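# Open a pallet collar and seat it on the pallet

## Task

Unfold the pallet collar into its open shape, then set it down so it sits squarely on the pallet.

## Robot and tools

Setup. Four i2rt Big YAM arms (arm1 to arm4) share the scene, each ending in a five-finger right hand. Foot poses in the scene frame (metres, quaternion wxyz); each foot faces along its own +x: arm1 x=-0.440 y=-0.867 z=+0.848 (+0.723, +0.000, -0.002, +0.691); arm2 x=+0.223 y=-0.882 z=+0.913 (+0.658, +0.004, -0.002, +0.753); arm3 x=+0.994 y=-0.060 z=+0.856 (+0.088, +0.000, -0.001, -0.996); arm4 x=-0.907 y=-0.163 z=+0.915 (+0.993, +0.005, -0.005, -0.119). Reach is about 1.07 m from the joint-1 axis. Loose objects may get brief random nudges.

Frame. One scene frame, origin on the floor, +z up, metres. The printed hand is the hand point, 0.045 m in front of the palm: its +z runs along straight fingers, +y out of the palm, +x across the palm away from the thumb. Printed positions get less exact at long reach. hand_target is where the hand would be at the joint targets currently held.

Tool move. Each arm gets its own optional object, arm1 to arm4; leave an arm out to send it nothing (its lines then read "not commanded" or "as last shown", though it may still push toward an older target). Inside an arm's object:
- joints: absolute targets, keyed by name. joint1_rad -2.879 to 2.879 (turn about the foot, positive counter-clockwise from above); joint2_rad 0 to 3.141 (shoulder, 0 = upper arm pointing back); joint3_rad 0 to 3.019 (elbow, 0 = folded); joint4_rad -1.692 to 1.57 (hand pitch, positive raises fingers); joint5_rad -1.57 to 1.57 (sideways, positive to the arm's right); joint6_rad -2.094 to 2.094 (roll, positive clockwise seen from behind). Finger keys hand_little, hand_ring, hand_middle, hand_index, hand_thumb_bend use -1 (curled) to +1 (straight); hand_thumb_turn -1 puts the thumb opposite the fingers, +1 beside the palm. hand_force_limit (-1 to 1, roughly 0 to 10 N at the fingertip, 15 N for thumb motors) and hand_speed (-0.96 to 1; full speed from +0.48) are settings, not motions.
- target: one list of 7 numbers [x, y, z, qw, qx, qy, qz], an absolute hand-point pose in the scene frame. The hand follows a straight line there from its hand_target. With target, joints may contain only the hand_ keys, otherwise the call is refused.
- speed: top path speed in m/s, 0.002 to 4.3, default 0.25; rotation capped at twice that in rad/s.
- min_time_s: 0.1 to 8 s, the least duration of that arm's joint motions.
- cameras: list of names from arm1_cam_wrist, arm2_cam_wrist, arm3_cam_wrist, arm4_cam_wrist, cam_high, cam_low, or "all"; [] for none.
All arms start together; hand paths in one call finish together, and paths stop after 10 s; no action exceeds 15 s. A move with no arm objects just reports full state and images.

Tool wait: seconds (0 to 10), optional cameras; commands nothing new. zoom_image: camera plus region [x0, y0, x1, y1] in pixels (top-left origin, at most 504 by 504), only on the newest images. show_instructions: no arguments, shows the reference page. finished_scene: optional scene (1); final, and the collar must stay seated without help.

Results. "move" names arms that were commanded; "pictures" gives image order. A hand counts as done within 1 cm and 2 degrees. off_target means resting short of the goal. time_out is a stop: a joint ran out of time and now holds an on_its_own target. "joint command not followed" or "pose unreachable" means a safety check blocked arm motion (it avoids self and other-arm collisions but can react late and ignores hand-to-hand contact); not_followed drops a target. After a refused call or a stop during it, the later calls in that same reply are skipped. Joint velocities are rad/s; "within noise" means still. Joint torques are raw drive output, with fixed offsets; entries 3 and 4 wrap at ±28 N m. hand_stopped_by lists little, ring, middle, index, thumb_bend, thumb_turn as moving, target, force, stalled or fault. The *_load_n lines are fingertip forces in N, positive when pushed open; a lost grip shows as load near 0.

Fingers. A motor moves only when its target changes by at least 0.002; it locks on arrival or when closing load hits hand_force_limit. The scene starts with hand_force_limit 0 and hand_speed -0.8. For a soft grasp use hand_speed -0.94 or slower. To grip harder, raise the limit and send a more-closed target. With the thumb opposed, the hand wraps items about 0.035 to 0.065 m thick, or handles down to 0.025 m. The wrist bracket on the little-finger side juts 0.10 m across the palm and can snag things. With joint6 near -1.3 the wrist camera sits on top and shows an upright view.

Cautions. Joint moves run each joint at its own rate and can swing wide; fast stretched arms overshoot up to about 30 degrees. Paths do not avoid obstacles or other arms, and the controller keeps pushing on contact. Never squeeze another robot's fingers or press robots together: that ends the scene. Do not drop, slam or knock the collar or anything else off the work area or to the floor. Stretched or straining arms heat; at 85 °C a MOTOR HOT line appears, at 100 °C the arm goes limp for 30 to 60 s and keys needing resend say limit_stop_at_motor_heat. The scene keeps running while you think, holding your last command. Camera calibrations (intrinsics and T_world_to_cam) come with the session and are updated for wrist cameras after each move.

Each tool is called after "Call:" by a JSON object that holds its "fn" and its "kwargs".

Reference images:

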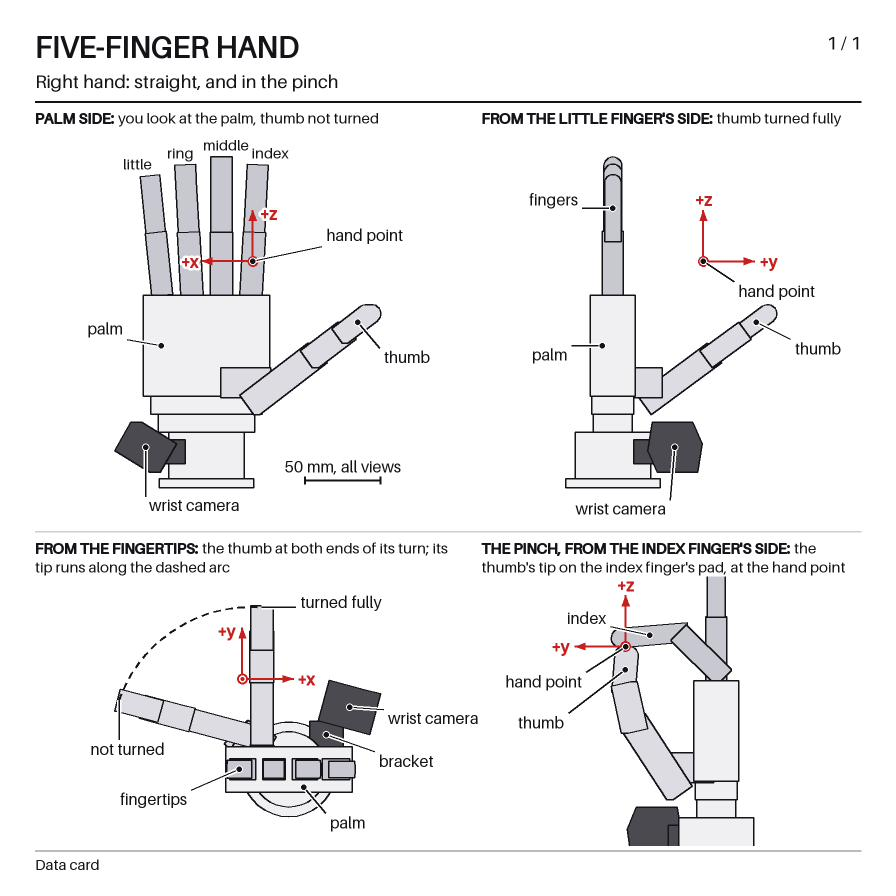

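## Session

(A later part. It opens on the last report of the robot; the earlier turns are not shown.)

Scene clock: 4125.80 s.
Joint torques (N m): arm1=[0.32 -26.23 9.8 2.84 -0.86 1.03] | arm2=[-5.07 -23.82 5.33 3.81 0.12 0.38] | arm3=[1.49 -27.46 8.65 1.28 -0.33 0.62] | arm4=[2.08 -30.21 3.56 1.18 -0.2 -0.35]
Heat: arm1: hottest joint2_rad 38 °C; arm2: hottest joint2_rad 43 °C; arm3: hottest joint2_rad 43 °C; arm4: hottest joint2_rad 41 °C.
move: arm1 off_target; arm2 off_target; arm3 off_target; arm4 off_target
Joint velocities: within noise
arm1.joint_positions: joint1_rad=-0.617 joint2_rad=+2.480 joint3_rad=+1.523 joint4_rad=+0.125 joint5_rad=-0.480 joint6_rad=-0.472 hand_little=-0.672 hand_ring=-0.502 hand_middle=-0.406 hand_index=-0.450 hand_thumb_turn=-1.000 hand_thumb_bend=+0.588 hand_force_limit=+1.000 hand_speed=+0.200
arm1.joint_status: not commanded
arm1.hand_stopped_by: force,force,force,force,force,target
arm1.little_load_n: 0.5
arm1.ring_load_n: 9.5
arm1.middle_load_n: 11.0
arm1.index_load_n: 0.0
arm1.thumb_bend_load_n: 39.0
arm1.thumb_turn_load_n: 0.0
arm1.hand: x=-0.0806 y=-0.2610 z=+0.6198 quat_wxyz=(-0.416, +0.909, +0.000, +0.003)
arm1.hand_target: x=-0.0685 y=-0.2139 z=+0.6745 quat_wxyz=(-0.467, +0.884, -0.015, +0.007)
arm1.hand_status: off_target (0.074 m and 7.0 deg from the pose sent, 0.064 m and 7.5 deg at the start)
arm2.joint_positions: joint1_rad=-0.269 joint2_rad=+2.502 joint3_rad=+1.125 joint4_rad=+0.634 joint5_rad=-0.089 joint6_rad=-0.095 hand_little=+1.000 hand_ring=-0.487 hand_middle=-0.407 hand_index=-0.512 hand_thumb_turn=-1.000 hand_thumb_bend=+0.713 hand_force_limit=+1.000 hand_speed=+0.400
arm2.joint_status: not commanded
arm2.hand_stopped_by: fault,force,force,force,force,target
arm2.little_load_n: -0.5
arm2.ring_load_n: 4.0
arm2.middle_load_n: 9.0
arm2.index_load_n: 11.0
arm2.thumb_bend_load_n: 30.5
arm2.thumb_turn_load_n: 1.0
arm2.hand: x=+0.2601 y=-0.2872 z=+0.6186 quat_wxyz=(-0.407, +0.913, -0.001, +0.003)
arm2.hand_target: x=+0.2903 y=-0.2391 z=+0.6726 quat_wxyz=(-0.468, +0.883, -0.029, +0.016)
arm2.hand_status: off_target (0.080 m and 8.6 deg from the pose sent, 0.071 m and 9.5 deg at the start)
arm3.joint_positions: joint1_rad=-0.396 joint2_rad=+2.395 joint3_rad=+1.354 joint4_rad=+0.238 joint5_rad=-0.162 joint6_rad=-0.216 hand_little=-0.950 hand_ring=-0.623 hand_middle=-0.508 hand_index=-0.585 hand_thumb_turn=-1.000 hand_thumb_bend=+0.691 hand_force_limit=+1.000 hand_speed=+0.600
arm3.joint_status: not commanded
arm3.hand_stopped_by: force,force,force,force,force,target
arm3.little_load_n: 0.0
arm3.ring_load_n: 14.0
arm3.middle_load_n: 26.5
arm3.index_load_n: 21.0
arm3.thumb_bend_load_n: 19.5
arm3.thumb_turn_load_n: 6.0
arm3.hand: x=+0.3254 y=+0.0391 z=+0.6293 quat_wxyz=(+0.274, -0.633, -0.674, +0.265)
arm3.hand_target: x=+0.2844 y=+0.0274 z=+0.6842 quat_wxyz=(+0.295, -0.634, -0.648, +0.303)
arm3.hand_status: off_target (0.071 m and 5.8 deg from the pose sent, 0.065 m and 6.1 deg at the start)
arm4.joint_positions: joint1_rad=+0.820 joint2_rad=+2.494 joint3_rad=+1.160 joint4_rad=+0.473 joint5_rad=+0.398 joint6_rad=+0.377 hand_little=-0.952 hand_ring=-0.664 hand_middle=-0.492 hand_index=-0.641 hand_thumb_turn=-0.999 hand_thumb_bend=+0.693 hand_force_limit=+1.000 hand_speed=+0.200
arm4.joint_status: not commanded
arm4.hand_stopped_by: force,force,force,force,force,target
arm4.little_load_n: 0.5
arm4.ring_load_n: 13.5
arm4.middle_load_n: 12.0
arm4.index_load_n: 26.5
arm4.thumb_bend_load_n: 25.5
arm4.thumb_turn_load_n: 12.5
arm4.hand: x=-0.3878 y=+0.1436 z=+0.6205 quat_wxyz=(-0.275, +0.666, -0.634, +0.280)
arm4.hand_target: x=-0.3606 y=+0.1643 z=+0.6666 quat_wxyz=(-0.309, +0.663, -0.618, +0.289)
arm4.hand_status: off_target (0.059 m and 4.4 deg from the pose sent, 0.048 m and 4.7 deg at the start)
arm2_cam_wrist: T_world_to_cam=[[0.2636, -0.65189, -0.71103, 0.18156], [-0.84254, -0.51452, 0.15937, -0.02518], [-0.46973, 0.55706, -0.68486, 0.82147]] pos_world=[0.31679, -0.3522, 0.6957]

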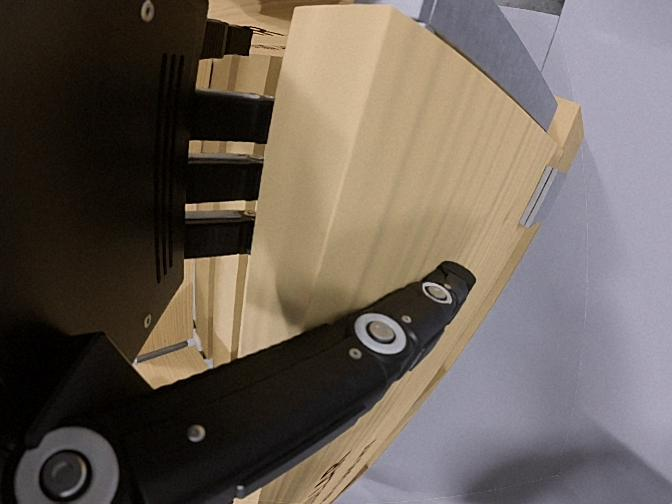

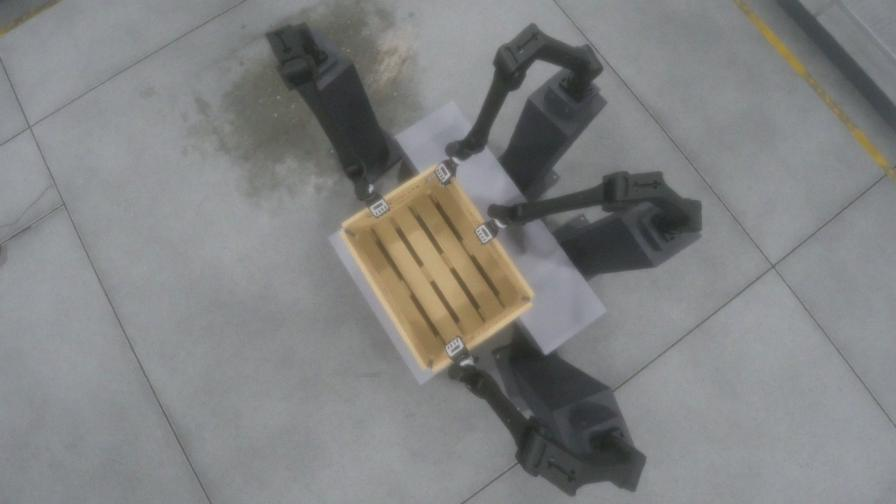

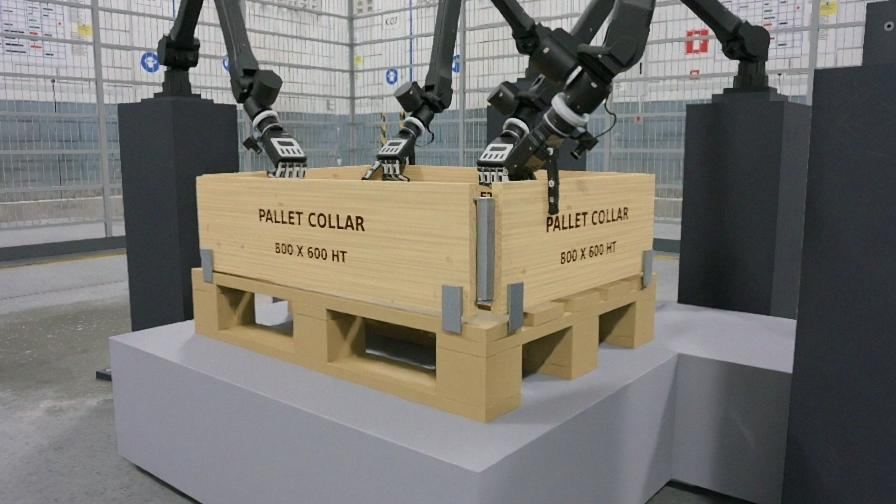

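Call:
{"fn": "move", "kwargs": {"arm1": {"target": [-0.0695, -0.2159, 0.6605, -0.468, 0.883, -0.018, 0.010], "speed": 0.03}, "arm2": {"target": [0.2893, -0.2411, 0.6586, -0.468, 0.883, -0.030, 0.016], "speed": 0.03}, "arm3": {"target": [0.2854, 0.0274, 0.6722, 0.2962, -0.6352, -0.6465, 0.3014], "speed": 0.03}, "arm4": {"target": [-0.3612, 0.1643, 0.6516, 0.3091, -0.6629, 0.6181, -0.2882], "speed": 0.03}, "cameras": ["cam_low", "arm2_cam_wrist", "arm1_cam_wrist"]}}

Scene clock: 4152.50 s.
Joint torques (N m): arm1=[0.79 -26.4 8.68 2.86 -0.82 1.06] | arm2=[-5.01 -23.47 4.98 3.78 0.12 0.39] | arm3=[1.38 -27.52 8.06 1.57 -0.39 0.66] | arm4=[2.14 -29.27 3.56 1.26 -0.19 -0.34]
Heat: arm1: hottest joint2_rad 38 °C; arm2: hottest joint2_rad 41 °C; arm3: hottest joint2_rad 41 °C; arm4: hottest joint2_rad 40 °C.
move: arm1 off_target; arm2 off_target; arm3 off_target; arm4 off_target
Joint velocities: within noise
arm1.joint_positions: joint1_rad=-0.617 joint2_rad=+2.499 joint3_rad=+1.523 joint4_rad=+0.154 joint5_rad=-0.481 joint6_rad=-0.476 hand_little=-0.672 hand_ring=-0.502 hand_middle=-0.406 hand_index=-0.450 hand_thumb_turn=-1.000 hand_thumb_bend=+0.588 hand_force_limit=+1.000 hand_speed=+0.200
arm1.joint_status: not commanded
arm1.hand_stopped_by: force,force,force,force,force,target
arm1.little_load_n: 1.5
arm1.ring_load_n: 10.0
arm1.middle_load_n: 11.5
arm1.index_load_n: 0.5
arm1.thumb_bend_load_n: 38.5
arm1.thumb_turn_load_n: 0.0
arm1.hand: x=-0.0804 y=-0.2617 z=+0.6102 quat_wxyz=(-0.420, +0.908, +0.003, +0.006)
arm1.hand_target: x=-0.0714 y=-0.2188 z=+0.6621 quat_wxyz=(-0.467, +0.884, -0.015, +0.007)
arm1.hand_status: off_target (0.069 m and 6.7 deg from the pose sent, 0.062 m and 7.0 deg at the start)
arm2.joint_positions: joint1_rad=-0.269 joint2_rad=+2.526 joint3_rad=+1.129 joint4_rad=+0.664 joint5_rad=-0.089 joint6_rad=-0.096 hand_little=+1.000 hand_ring=-0.487 hand_middle=-0.407 hand_index=-0.512 hand_thumb_turn=-1.000 hand_thumb_bend=+0.713 hand_force_limit=+1.000 hand_speed=+0.400
arm2.joint_status: not commanded
arm2.hand_stopped_by: fault,force,force,force,force,target
arm2.little_load_n: 0.0
arm2.ring_load_n: 4.0
arm2.middle_load_n: 9.0
arm2.index_load_n: 11.5
arm2.thumb_bend_load_n: 31.0
arm2.thumb_turn_load_n: 1.0
arm2.hand: x=+0.2602 y=-0.2882 z=+0.6106 quat_wxyz=(-0.412, +0.911, -0.001, +0.004)
arm2.hand_target: x=+0.2897 y=-0.2438 z=+0.6592 quat_wxyz=(-0.468, +0.883, -0.029, +0.016)
arm2.hand_status: off_target (0.073 m and 8.0 deg from the pose sent, 0.068 m and 8.6 deg at the start)
arm3.joint_positions: joint1_rad=-0.394 joint2_rad=+2.411 joint3_rad=+1.355 joint4_rad=+0.260 joint5_rad=-0.161 joint6_rad=-0.216 hand_little=-0.950 hand_ring=-0.623 hand_middle=-0.508 hand_index=-0.585 hand_thumb_turn=-1.000 hand_thumb_bend=+0.691 hand_force_limit=+1.000 hand_speed=+0.600
arm3.joint_status: not commanded
arm3.hand_stopped_by: force,force,force,force,force,target
arm3.little_load_n: 0.0
arm3.ring_load_n: 13.5
arm3.middle_load_n: 25.0
arm3.index_load_n: 20.0
arm3.thumb_bend_load_n: 18.0
arm3.thumb_turn_load_n: 6.0
arm3.hand: x=+0.3253 y=+0.0382 z=+0.6224 quat_wxyz=(+0.276, -0.632, -0.673, +0.266)
arm3.hand_target: x=+0.2874 y=+0.0271 z=+0.6723 quat_wxyz=(+0.295, -0.634, -0.648, +0.303)
arm3.hand_status: off_target (0.065 m and 5.6 deg from the pose sent, 0.060 m and 5.8 deg at the start)
arm4.joint_positions: joint1_rad=+0.820 joint2_rad=+2.523 joint3_rad=+1.172 joint4_rad=+0.496 joint5_rad=+0.398 joint6_rad=+0.377 hand_little=-0.952 hand_ring=-0.664 hand_middle=-0.492 hand_index=-0.641 hand_thumb_turn=-0.999 hand_thumb_bend=+0.693 hand_force_limit=+1.000 hand_speed=+0.200
arm4.joint_status: not commanded
arm4.hand_stopped_by: force,force,force,force,force,target
arm4.little_load_n: 0.0
arm4.ring_load_n: 13.5
arm4.middle_load_n: 11.5
arm4.index_load_n: 26.0
arm4.thumb_bend_load_n: 26.0
arm4.thumb_turn_load_n: 12.0
arm4.hand: x=-0.3878 y=+0.1436 z=+0.6097 quat_wxyz=(-0.278, +0.665, -0.633, +0.281)
arm4.hand_target: x=-0.3616 y=+0.1638 z=+0.6510 quat_wxyz=(-0.309, +0.662, -0.618, +0.289)
arm4.hand_status: off_target (0.054 m and 4.1 deg from the pose sent, 0.046 m and 4.4 deg at the start)
pictures: arm1_cam_wrist, arm2_cam_wrist, cam_low
arm1_cam_wrist: T_world_to_cam=[[0.27564, -0.58319, -0.76414, 0.34112], [-0.81857, -0.55916, 0.13148, -0.29231], [-0.50396, 0.58926, -0.63151, 0.61706]] pos_world=[-0.02233, -0.32811, 0.68877]
arm2_cam_wrist: T_world_to_cam=[[0.26545, -0.64438, -0.71716, 0.18067], [-0.84249, -0.5167, 0.15242, -0.02071], [-0.46877, 0.56373, -0.68004, 0.81533]] pos_world=[0.31679, -0.35391, 0.68719]

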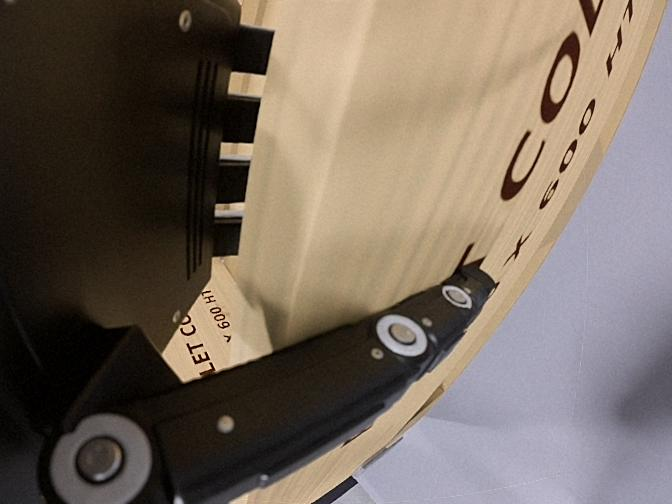

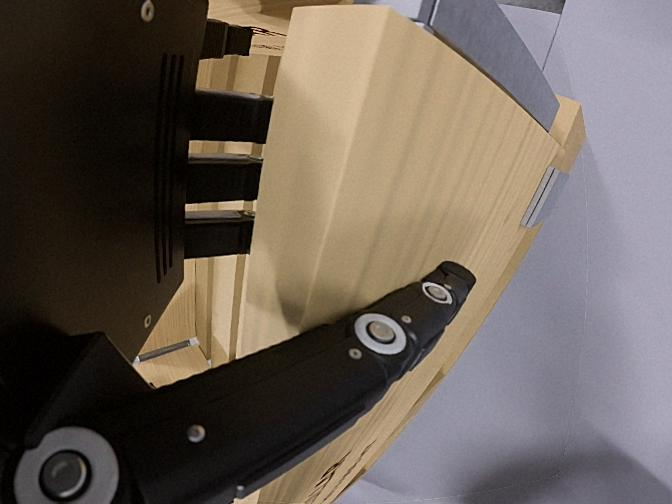

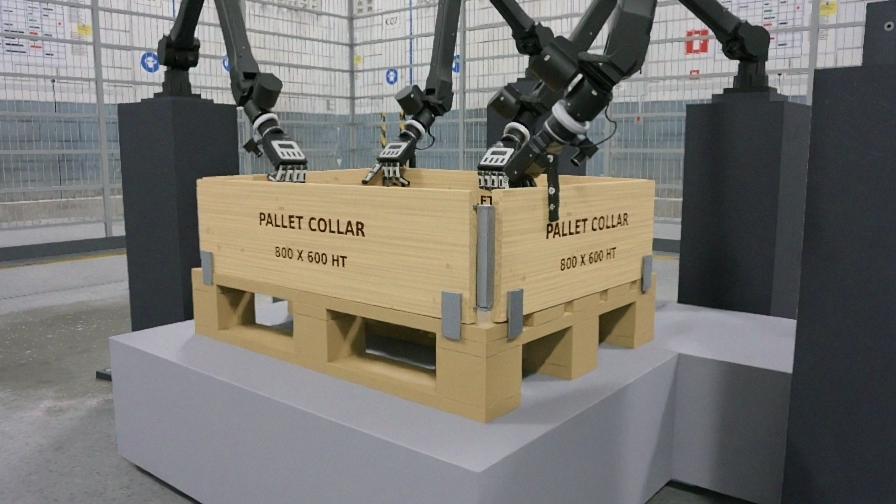

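Call:
{"fn": "zoom_image", "kwargs": {"camera": "cam_low", "region": [420, 220, 560, 360]}}

Call:
{"fn": "zoom_image", "kwargs": {"camera": "cam_low", "region": [170, 210, 310, 350]}}

Call:
{"fn": "zoom_image", "kwargs": {"camera": "cam_low", "region": [590, 210, 690, 310]}}

Scaled by 3.600 from the camera's image (finer frame: 1280x720).

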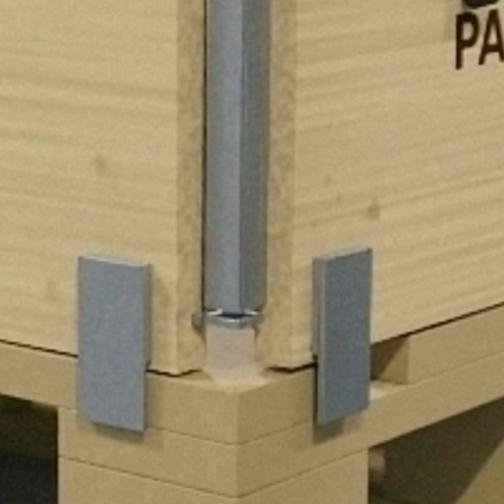

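Scaled by 3.600 from the camera's image (finer frame: 1280x720).

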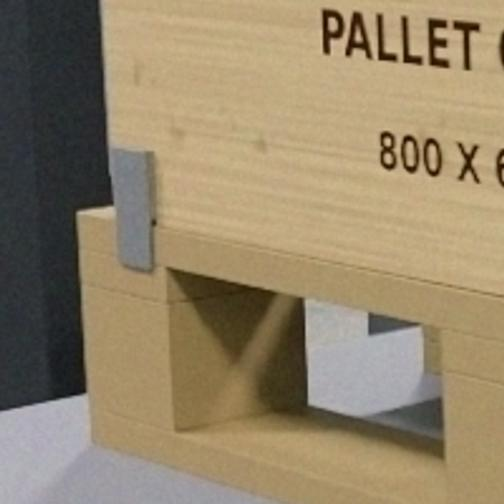

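Scaled by 5.040 from the camera's image (finer frame: 1280x720).

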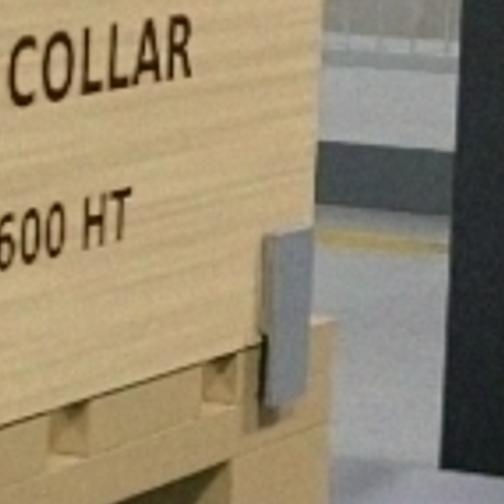

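Call:
{"fn": "move", "kwargs": {"arm1": {"target": [-0.0730, -0.2230, 0.6490, -0.465, 0.884, -0.015, 0.008], "speed": 0.03}, "arm2": {"target": [0.2880, -0.2470, 0.6470, -0.465, 0.884, -0.028, 0.015], "speed": 0.03}, "arm3": {"target": [0.2880, 0.0274, 0.6602, 0.2950, -0.6350, -0.6480, 0.3010], "speed": 0.03}, "arm4": {"target": [-0.3630, 0.1625, 0.6390, 0.3070, -0.6629, 0.6190, -0.2880], "speed": 0.03}, "cameras": ["cam_low", "arm2_cam_wrist", "arm1_cam_wrist"]}}

Call:
{"fn": "zoom_image", "kwargs": {"camera": "cam_low", "region": [420, 220, 560, 360]}}

Call:
{"fn": "zoom_image", "kwargs": {"camera": "cam_low", "region": [170, 210, 310, 350]}}

Call:
{"fn": "zoom_image", "kwargs": {"camera": "cam_low", "region": [590, 210, 690, 310]}}

Scene clock: 4163.27 s.
Joint torques (N m): arm1=[0.5 -25.52 7.9 3.06 -0.85 0.97] | arm2=[-4.66 -22.24 4.9 3.71 0.08 0.32] | arm3=[1.96 -24.94 8.01 1.8 -0.47 0.65] | arm4=[1.9 -27.34 4.16 1.43 -0.16 -0.29]
Heat: arm1: hottest joint2_rad 38 °C; arm2: hottest joint2_rad 41 °C; arm3: hottest joint2_rad 40 °C; arm4: hottest joint2_rad 40 °C.
move: arm1 off_target; arm2 off_target; arm3 off_target; arm4 off_target
Joint velocities: within noise
arm1.joint_positions: joint1_rad=-0.620 joint2_rad=+2.504 joint3_rad=+1.523 joint4_rad=+0.163 joint5_rad=-0.484 joint6_rad=-0.476 hand_little=-0.671 hand_ring=-0.502 hand_middle=-0.406 hand_index=-0.450 hand_thumb_turn=-1.000 hand_thumb_bend=+0.588 hand_force_limit=+1.000 hand_speed=+0.200
arm1.joint_status: not commanded
arm1.hand_stopped_by: force,force,force,force,force,target
arm1.little_load_n: 2.0
arm1.ring_load_n: 10.5
arm1.middle_load_n: 11.5
arm1.index_load_n: 0.5
arm1.thumb_bend_load_n: 38.5
arm1.thumb_turn_load_n: 0.0
arm1.hand: x=-0.0794 y=-0.2621 z=+0.6081 quat_wxyz=(-0.422, +0.907, +0.003, +0.006)
arm1.hand_target: x=-0.0744 y=-0.2250 z=+0.6503 quat_wxyz=(-0.464, +0.886, -0.012, +0.006)
arm1.hand_status: off_target (0.057 m and 6.0 deg from the pose sent, 0.055 m and 6.2 deg at the start)
arm2.joint_positions: joint1_rad=-0.272 joint2_rad=+2.538 joint3_rad=+1.129 joint4_rad=+0.681 joint5_rad=-0.092 joint6_rad=-0.096 hand_little=+1.000 hand_ring=-0.487 hand_middle=-0.407 hand_index=-0.512 hand_thumb_turn=-1.000 hand_thumb_bend=+0.713 hand_force_limit=+1.000 hand_speed=+0.400
arm2.joint_status: not commanded
arm2.hand_stopped_by: fault,force,force,force,force,target
arm2.little_load_n: 0.0
arm2.ring_load_n: 5.5
arm2.middle_load_n: 9.5
arm2.index_load_n: 12.0
arm2.thumb_bend_load_n: 31.0
arm2.thumb_turn_load_n: 1.0
arm2.hand: x=+0.2609 y=-0.2895 z=+0.6066 quat_wxyz=(-0.415, +0.910, -0.001, +0.004)
arm2.hand_target: x=+0.2883 y=-0.2494 z=+0.6478 quat_wxyz=(-0.465, +0.885, -0.027, +0.015)
arm2.hand_status: off_target (0.065 m and 7.3 deg from the pose sent, 0.062 m and 7.6 deg at the start)
arm3.joint_positions: joint1_rad=-0.393 joint2_rad=+2.416 joint3_rad=+1.355 joint4_rad=+0.267 joint5_rad=-0.162 joint6_rad=-0.216 hand_little=-0.950 hand_ring=-0.623 hand_middle=-0.508 hand_index=-0.585 hand_thumb_turn=-1.000 hand_thumb_bend=+0.691 hand_force_limit=+1.000 hand_speed=+0.600
arm3.joint_status: not commanded
arm3.hand_stopped_by: force,force,force,force,force,target
arm3.little_load_n: 0.0
arm3.ring_load_n: 13.0
arm3.middle_load_n: 25.0
arm3.index_load_n: 19.5
arm3.thumb_bend_load_n: 18.0
arm3.thumb_turn_load_n: 6.5
arm3.hand: x=+0.3251 y=+0.0372 z=+0.6204 quat_wxyz=(+0.277, -0.631, -0.674, +0.267)
arm3.hand_target: x=+0.2899 y=+0.0271 z=+0.6610 quat_wxyz=(+0.294, -0.634, -0.649, +0.302)
arm3.hand_status: off_target (0.055 m and 5.3 deg from the pose sent, 0.054 m and 5.4 deg at the start)
arm4.joint_positions: joint1_rad=+0.820 joint2_rad=+2.528 joint3_rad=+1.173 joint4_rad=+0.505 joint5_rad=+0.398 joint6_rad=+0.373 hand_little=-0.952 hand_ring=-0.664 hand_middle=-0.492 hand_index=-0.641 hand_thumb_turn=-0.999 hand_thumb_bend=+0.693 hand_force_limit=+1.000 hand_speed=+0.200
arm4.joint_status: not commanded
arm4.hand_stopped_by: force,force,force,force,force,target
arm4.little_load_n: 0.0
arm4.ring_load_n: 13.0
arm4.middle_load_n: 11.5
arm4.index_load_n: 26.5
arm4.thumb_bend_load_n: 24.5
arm4.thumb_turn_load_n: 12.5
arm4.hand: x=-0.3875 y=+0.1436 z=+0.6081 quat_wxyz=(-0.279, +0.666, -0.632, +0.282)
arm4.hand_target: x=-0.3636 y=+0.1620 z=+0.6392 quat_wxyz=(-0.307, +0.663, -0.619, +0.289)
arm4.hand_status: off_target (0.044 m and 3.6 deg from the pose sent, 0.043 m and 3.8 deg at the start)
pictures: arm1_cam_wrist, arm2_cam_wrist, cam_low
arm1_cam_wrist: T_world_to_cam=[[0.27616, -0.57971, -0.7666, 0.34148], [-0.81882, -0.55956, 0.12818, -0.28959], [-0.50327, 0.5923, -0.62921, 0.61597]] pos_world=[-0.02143, -0.32892, 0.68647]
arm2_cam_wrist: T_world_to_cam=[[0.26449, -0.64036, -0.7211, 0.18059], [-0.84273, -0.51701, 0.15001, -0.01877], [-0.46888, 0.56802, -0.67639, 0.81275]] pos_world=[0.31749, -0.35572, 0.68278]

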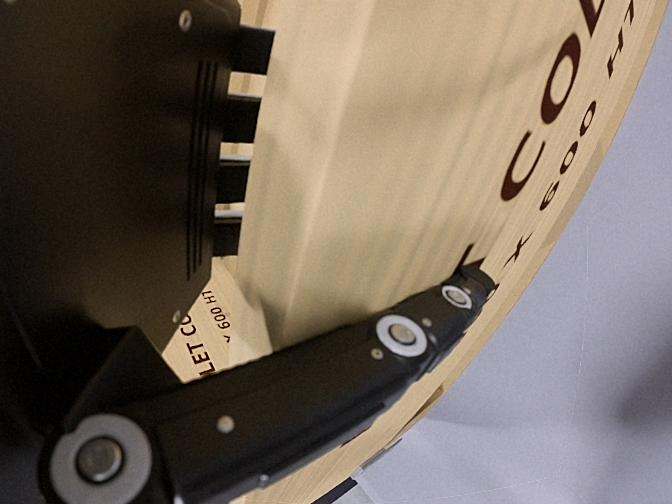

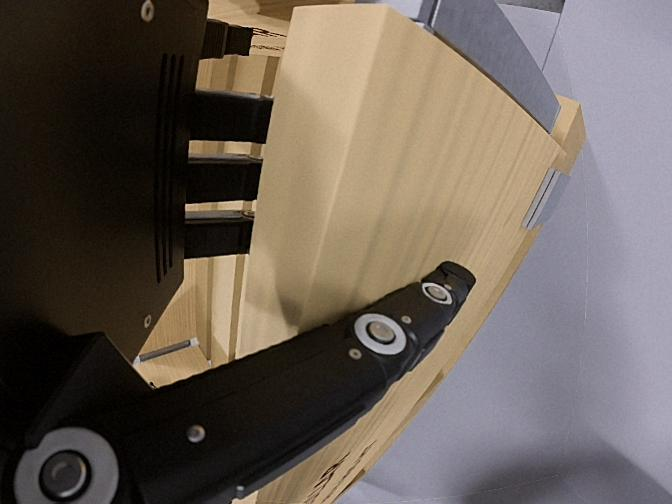

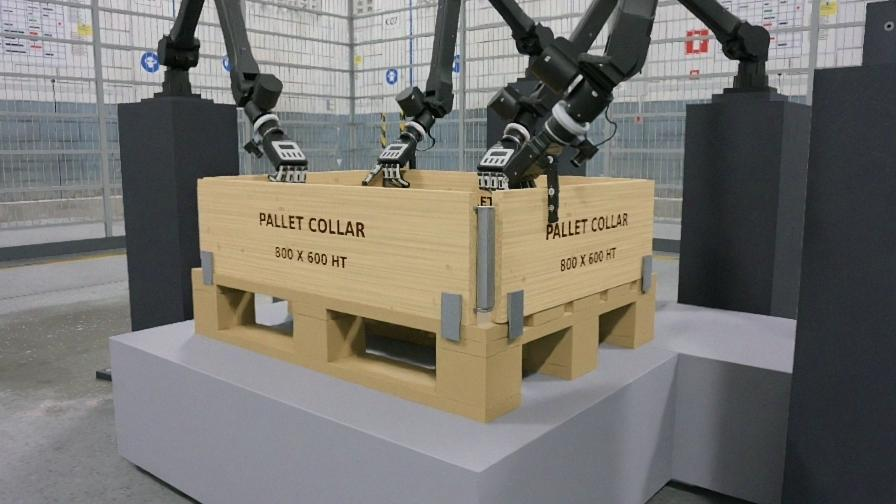

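Scaled by 3.600 from the camera's image (finer frame: 1280x720).

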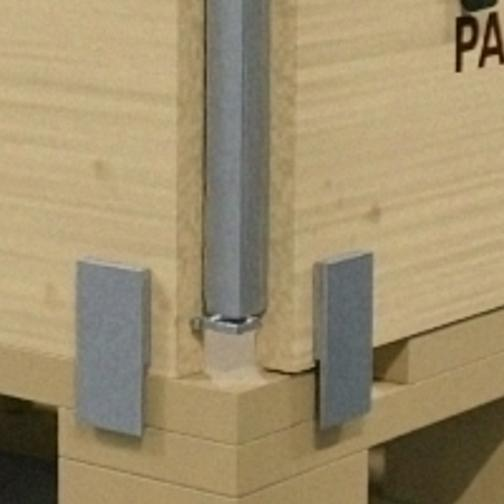

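Scaled by 3.600 from the camera's image (finer frame: 1280x720).

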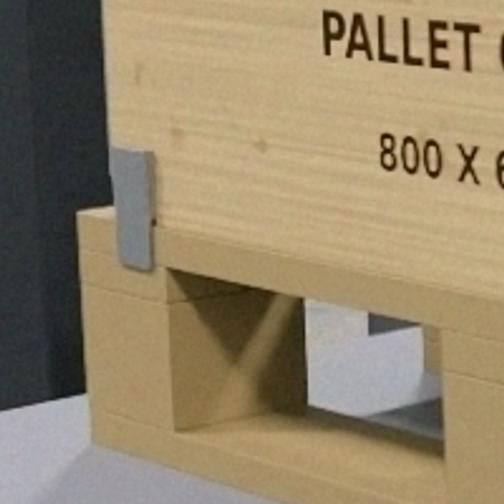

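Scaled by 5.040 from the camera's image (finer frame: 1280x720).

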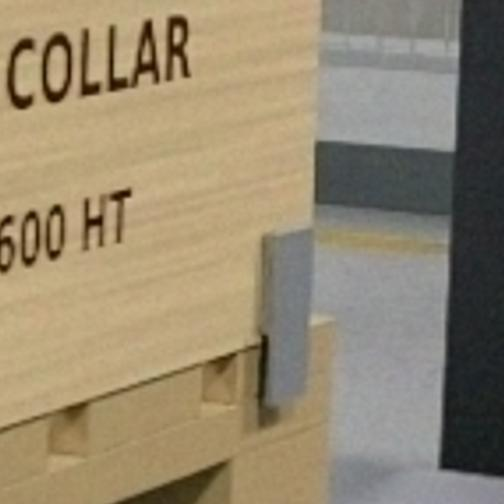

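Call:
{"fn": "move", "kwargs": {"cameras": ["all"]}}

Scene clock: 4177.53 s.
Joint torques (N m): arm1=[0.67 -25.52 7.99 3.06 -0.87 0.97] | arm2=[-4.6 -22.48 4.94 3.74 0.08 0.34] | arm3=[1.32 -25.82 8.18 1.84 -0.51 0.63] | arm4=[2.08 -27.46 4.21 1.48 -0.17 -0.31]
Heat: arm1: hottest joint2_rad 38 °C; arm2: hottest joint2_rad 42 °C; arm3: hottest joint2_rad 39 °C; arm4: hottest joint2_rad 41 °C.
Joint velocities: within noise
arm1.joint_positions: joint1_rad=-0.620 joint2_rad=+2.504 joint3_rad=+1.523 joint4_rad=+0.163 joint5_rad=-0.484 joint6_rad=-0.476 hand_little=-0.671 hand_ring=-0.502 hand_middle=-0.406 hand_index=-0.450 hand_thumb_turn=-1.000 hand_thumb_bend=+0.588 hand_force_limit=+1.000 hand_speed=+0.200
arm1.joint_status: not commanded
arm1.hand_stopped_by: force,force,force,force,force,target
arm1.little_load_n: 2.5
arm1.ring_load_n: 10.5
arm1.middle_load_n: 12.0
arm1.index_load_n: 0.5
arm1.thumb_bend_load_n: 38.5
arm1.thumb_turn_load_n: 0.5
arm1.hand: x=-0.0794 y=-0.2621 z=+0.6081 quat_wxyz=(-0.422, +0.907, +0.003, +0.006) (m; scene frame)
arm1.hand_target: x=-0.0744 y=-0.2250 z=+0.6503 quat_wxyz=(-0.464, +0.886, -0.012, +0.006) (m; scene frame)
arm1.hand_status: off_target (0.057 m and 6.0 deg from the pose sent, 0.055 m and 6.2 deg at the start)
arm2.joint_positions: joint1_rad=-0.272 joint2_rad=+2.538 joint3_rad=+1.129 joint4_rad=+0.681 joint5_rad=-0.092 joint6_rad=-0.096 hand_little=+1.000 hand_ring=-0.487 hand_middle=-0.407 hand_index=-0.512 hand_thumb_turn=-1.000 hand_thumb_bend=+0.713 hand_force_limit=+1.000 hand_speed=+0.400
arm2.joint_status: not commanded
arm2.hand_stopped_by: fault,force,force,force,force,target
arm2.little_load_n: 0.0
arm2.ring_load_n: 5.5
arm2.middle_load_n: 9.5
arm2.index_load_n: 12.0
arm2.thumb_bend_load_n: 31.0
arm2.thumb_turn_load_n: 1.5
arm2.hand: x=+0.2609 y=-0.2895 z=+0.6066 quat_wxyz=(-0.415, +0.910, -0.001, +0.004) (m; scene frame)
arm2.hand_target: x=+0.2883 y=-0.2494 z=+0.6478 quat_wxyz=(-0.465, +0.885, -0.027, +0.015) (m; scene frame)
arm2.hand_status: off_target (0.065 m and 7.3 deg from the pose sent, 0.062 m and 7.6 deg at the start)
arm3.joint_positions: joint1_rad=-0.393 joint2_rad=+2.416 joint3_rad=+1.355 joint4_rad=+0.267 joint5_rad=-0.162 joint6_rad=-0.216 hand_little=-0.950 hand_ring=-0.623 hand_middle=-0.508 hand_index=-0.585 hand_thumb_turn=-1.000 hand_thumb_bend=+0.691 hand_force_limit=+1.000 hand_speed=+0.600
arm3.joint_status: not commanded
arm3.hand_stopped_by: force,force,force,force,force,target
arm3.little_load_n: 0.0
arm3.ring_load_n: 13.0
arm3.middle_load_n: 24.5
arm3.index_load_n: 19.0
arm3.thumb_bend_load_n: 18.0
arm3.thumb_turn_load_n: 6.5
arm3.hand: x=+0.3251 y=+0.0372 z=+0.6204 quat_wxyz=(+0.277, -0.631, -0.674, +0.267) (m; scene frame)
arm3.hand_target: x=+0.2899 y=+0.0271 z=+0.6610 quat_wxyz=(+0.294, -0.634, -0.649, +0.302) (m; scene frame)
arm3.hand_status: off_target (0.055 m and 5.3 deg from the pose sent, 0.054 m and 5.4 deg at the start)
arm4.joint_positions: joint1_rad=+0.820 joint2_rad=+2.528 joint3_rad=+1.173 joint4_rad=+0.505 joint5_rad=+0.398 joint6_rad=+0.373 hand_little=-0.952 hand_ring=-0.664 hand_middle=-0.492 hand_index=-0.641 hand_thumb_turn=-0.999 hand_thumb_bend=+0.693 hand_force_limit=+1.000 hand_speed=+0.200
arm4.joint_status: not commanded
arm4.hand_stopped_by: force,force,force,force,force,target
arm4.little_load_n: 0.0
arm4.ring_load_n: 13.0
arm4.middle_load_n: 11.5
arm4.index_load_n: 26.5
arm4.thumb_bend_load_n: 25.0
arm4.thumb_turn_load_n: 12.5
arm4.hand: x=-0.3875 y=+0.1436 z=+0.6081 quat_wxyz=(-0.279, +0.666, -0.632, +0.282) (m; scene frame)
arm4.hand_target: x=-0.3636 y=+0.1620 z=+0.6392 quat_wxyz=(-0.307, +0.663, -0.619, +0.289) (m; scene frame)
arm4.hand_status: off_target (0.044 m and 3.6 deg from the pose sent, 0.043 m and 3.8 deg at the start)
pictures: arm1_cam_wrist, arm2_cam_wrist, arm3_cam_wrist, arm4_cam_wrist, cam_high, cam_low
camera_calibration:
arm1_cam_wrist: T_world_to_cam=[[0.27616, -0.57971, -0.7666, 0.34148], [-0.81882, -0.55956, 0.12818, -0.28959], [-0.50327, 0.5923, -0.62921, 0.61597]] pos_world=[-0.02143, -0.32892, 0.68647]
arm2_cam_wrist: T_world_to_cam=[[0.26449, -0.64036, -0.7211, 0.18059], [-0.84273, -0.51701, 0.15001, -0.01877], [-0.46888, 0.56802, -0.67639, 0.81275]] pos_world=[0.31749, -0.35572, 0.68278]
arm3_cam_wrist: T_world_to_cam=[[0.66062, 0.37586, -0.64985, 0.16907], [0.61339, -0.76932, 0.1786, -0.28808], [-0.43282, -0.5166, -0.73878, 0.7339]] pos_world=[0.38266, 0.09396, 0.70351]
arm4_cam_wrist: T_world_to_cam=[[-0.64917, -0.33782, -0.68151, 0.20734], [-0.56025, 0.81837, 0.128, -0.41104], [0.51449, 0.46491, -0.72053, 0.68446]] pos_world=[-0.44784, 0.08822, 0.68709]

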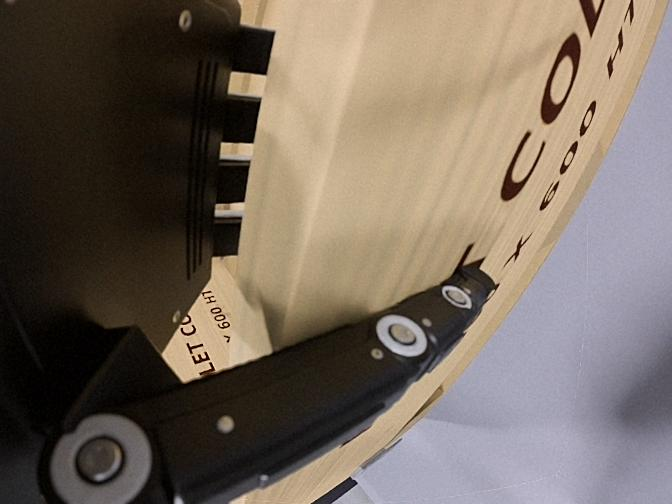

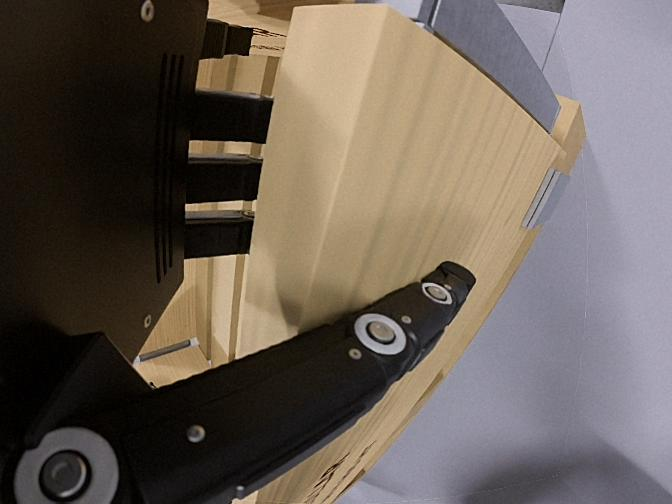

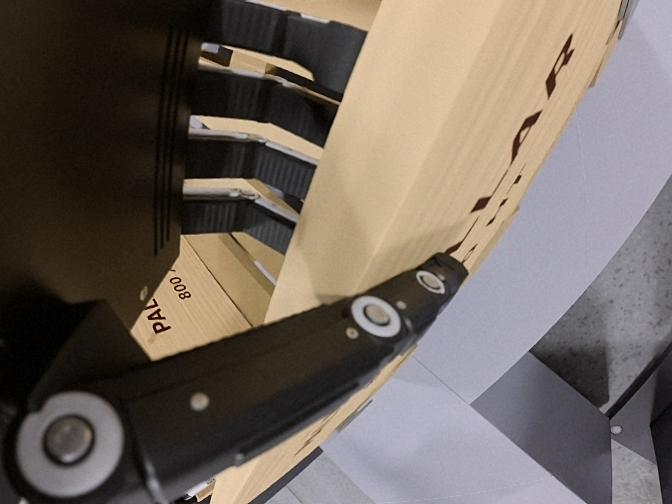

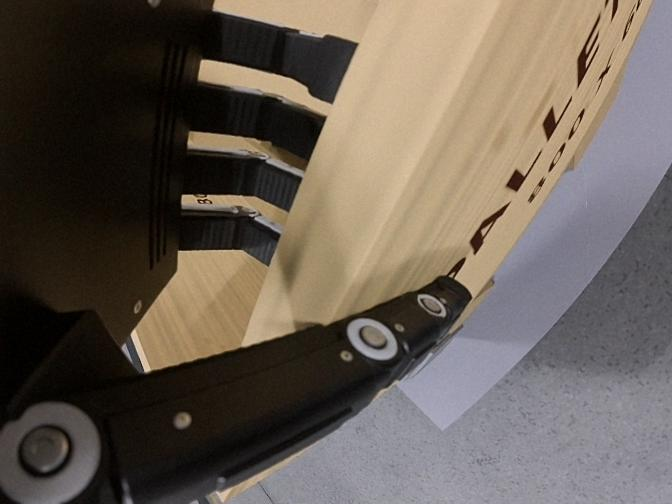

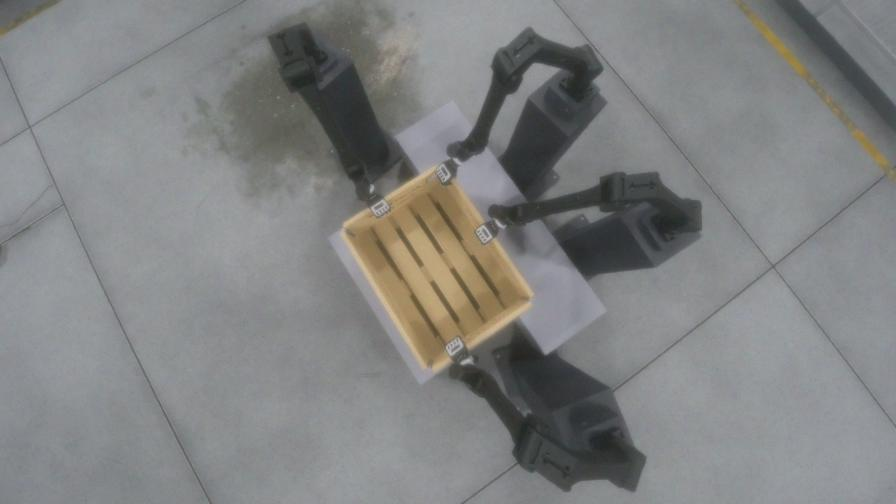

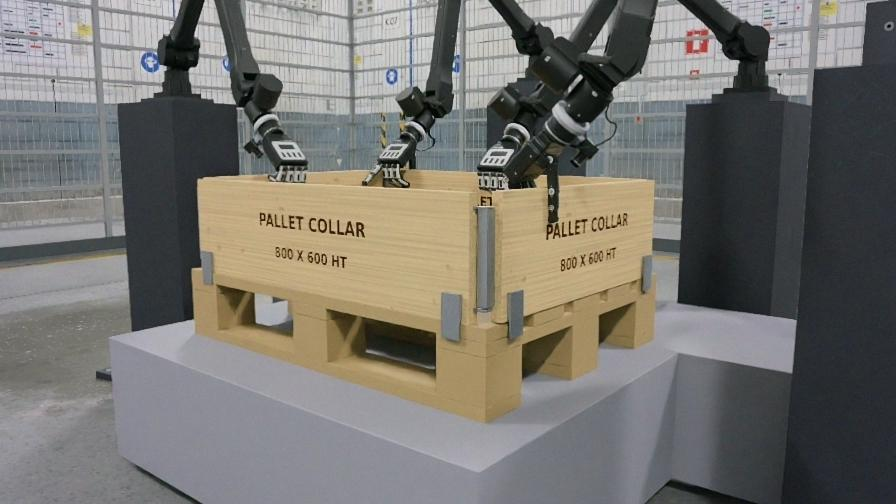

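Call:
{"fn": "zoom_image", "kwargs": {"camera": "arm3_cam_wrist", "region": [440, 0, 672, 280]}}

Call:
{"fn": "zoom_image", "kwargs": {"camera": "arm3_cam_wrist", "region": [180, 330, 480, 504]}}

Call:
{"fn": "zoom_image", "kwargs": {"camera": "arm2_cam_wrist", "region": [420, 0, 640, 280]}}

Call:
{"fn": "zoom_image", "kwargs": {"camera": "arm1_cam_wrist", "region": [280, 360, 480, 504]}}

Call:
{"fn": "zoom_image", "kwargs": {"camera": "cam_high", "region": [330, 150, 550, 390]}}

Scaled by 1.800 from the camera's image (finer frame: 960x720).

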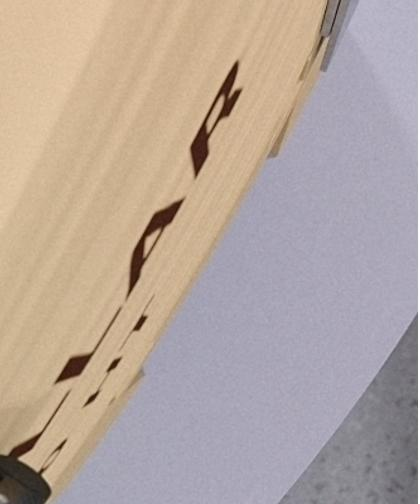

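Scaled by 1.680 from the camera's image (finer frame: 960x720).

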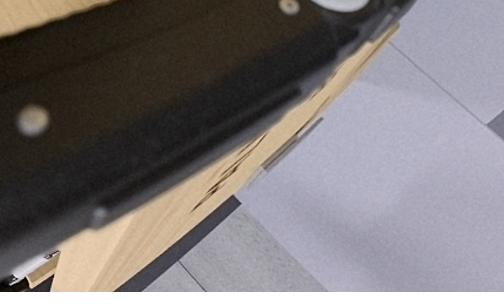

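Scaled by 1.800 from the camera's image (finer frame: 960x720).

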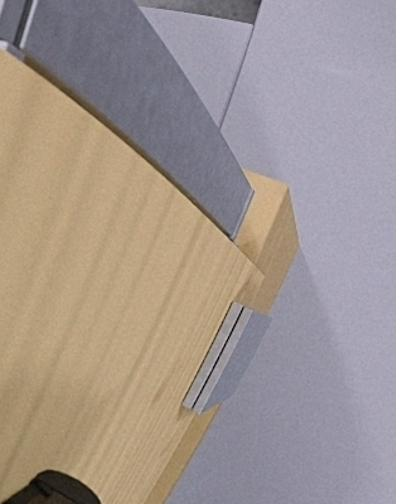

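Scaled by 2.520 from the camera's image (finer frame: 960x720).

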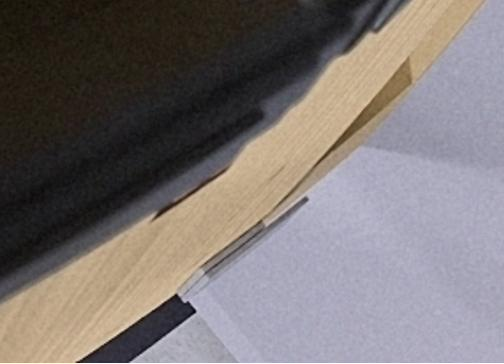

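Scaled by 2.100 from the camera's image (finer frame: 1280x720).

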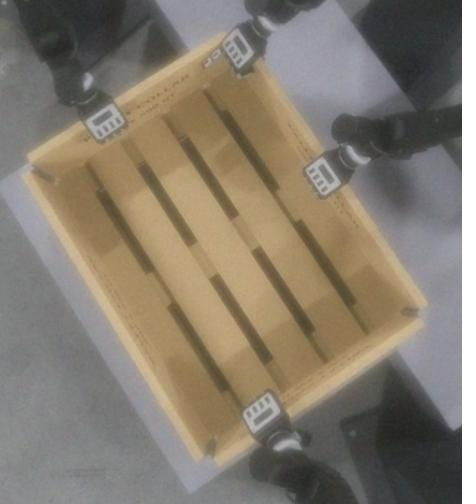

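Call:
{"fn": "zoom_image", "kwargs": {"camera": "cam_low", "region": [620, 245, 670, 300]}}

Call:
{"fn": "zoom_image", "kwargs": {"camera": "cam_low", "region": [185, 240, 245, 300]}}

Call:
{"fn": "zoom_image", "kwargs": {"camera": "cam_low", "region": [430, 280, 550, 360]}}

Call:
{"fn": "zoom_image", "kwargs": {"camera": "arm4_cam_wrist", "region": [440, 0, 672, 200]}}

Call:
{"fn": "zoom_image", "kwargs": {"camera": "arm4_cam_wrist", "region": [200, 300, 500, 504]}}

Scaled by 9.164 from the camera's image (finer frame: 1280x720).

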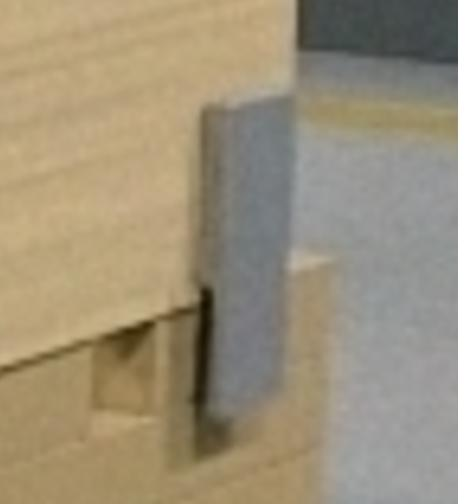

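Scaled by 8.400 from the camera's image (finer frame: 1280x720).

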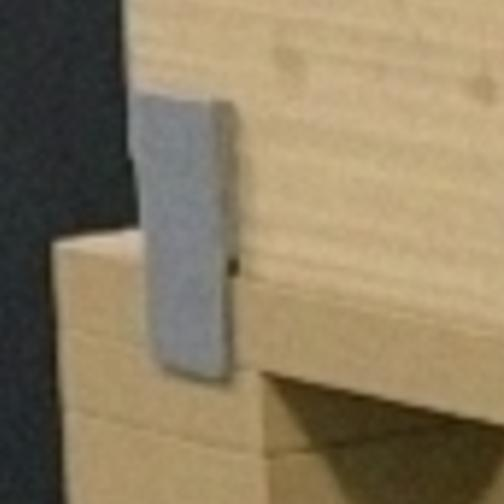

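Scaled by 4.200 from the camera's image (finer frame: 1280x720).

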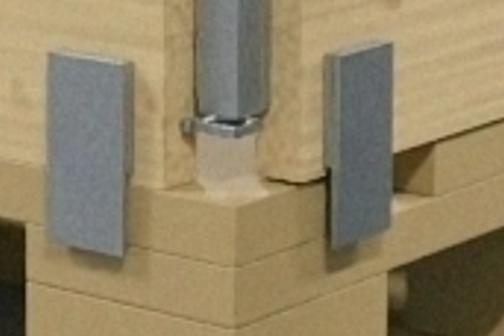

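Scaled by 2.172 from the camera's image (finer frame: 960x720).

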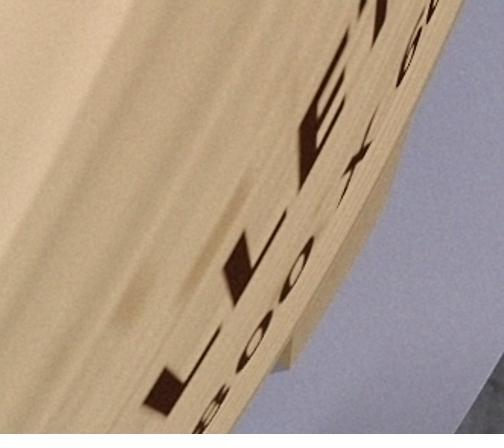

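Scaled by 1.680 from the camera's image (finer frame: 960x720).

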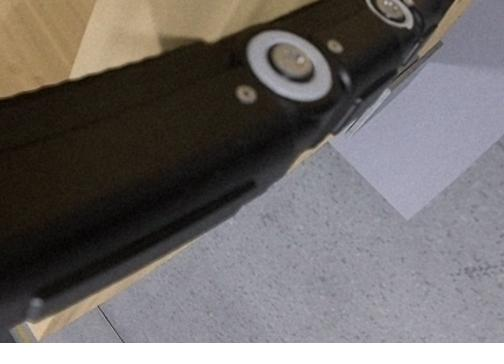

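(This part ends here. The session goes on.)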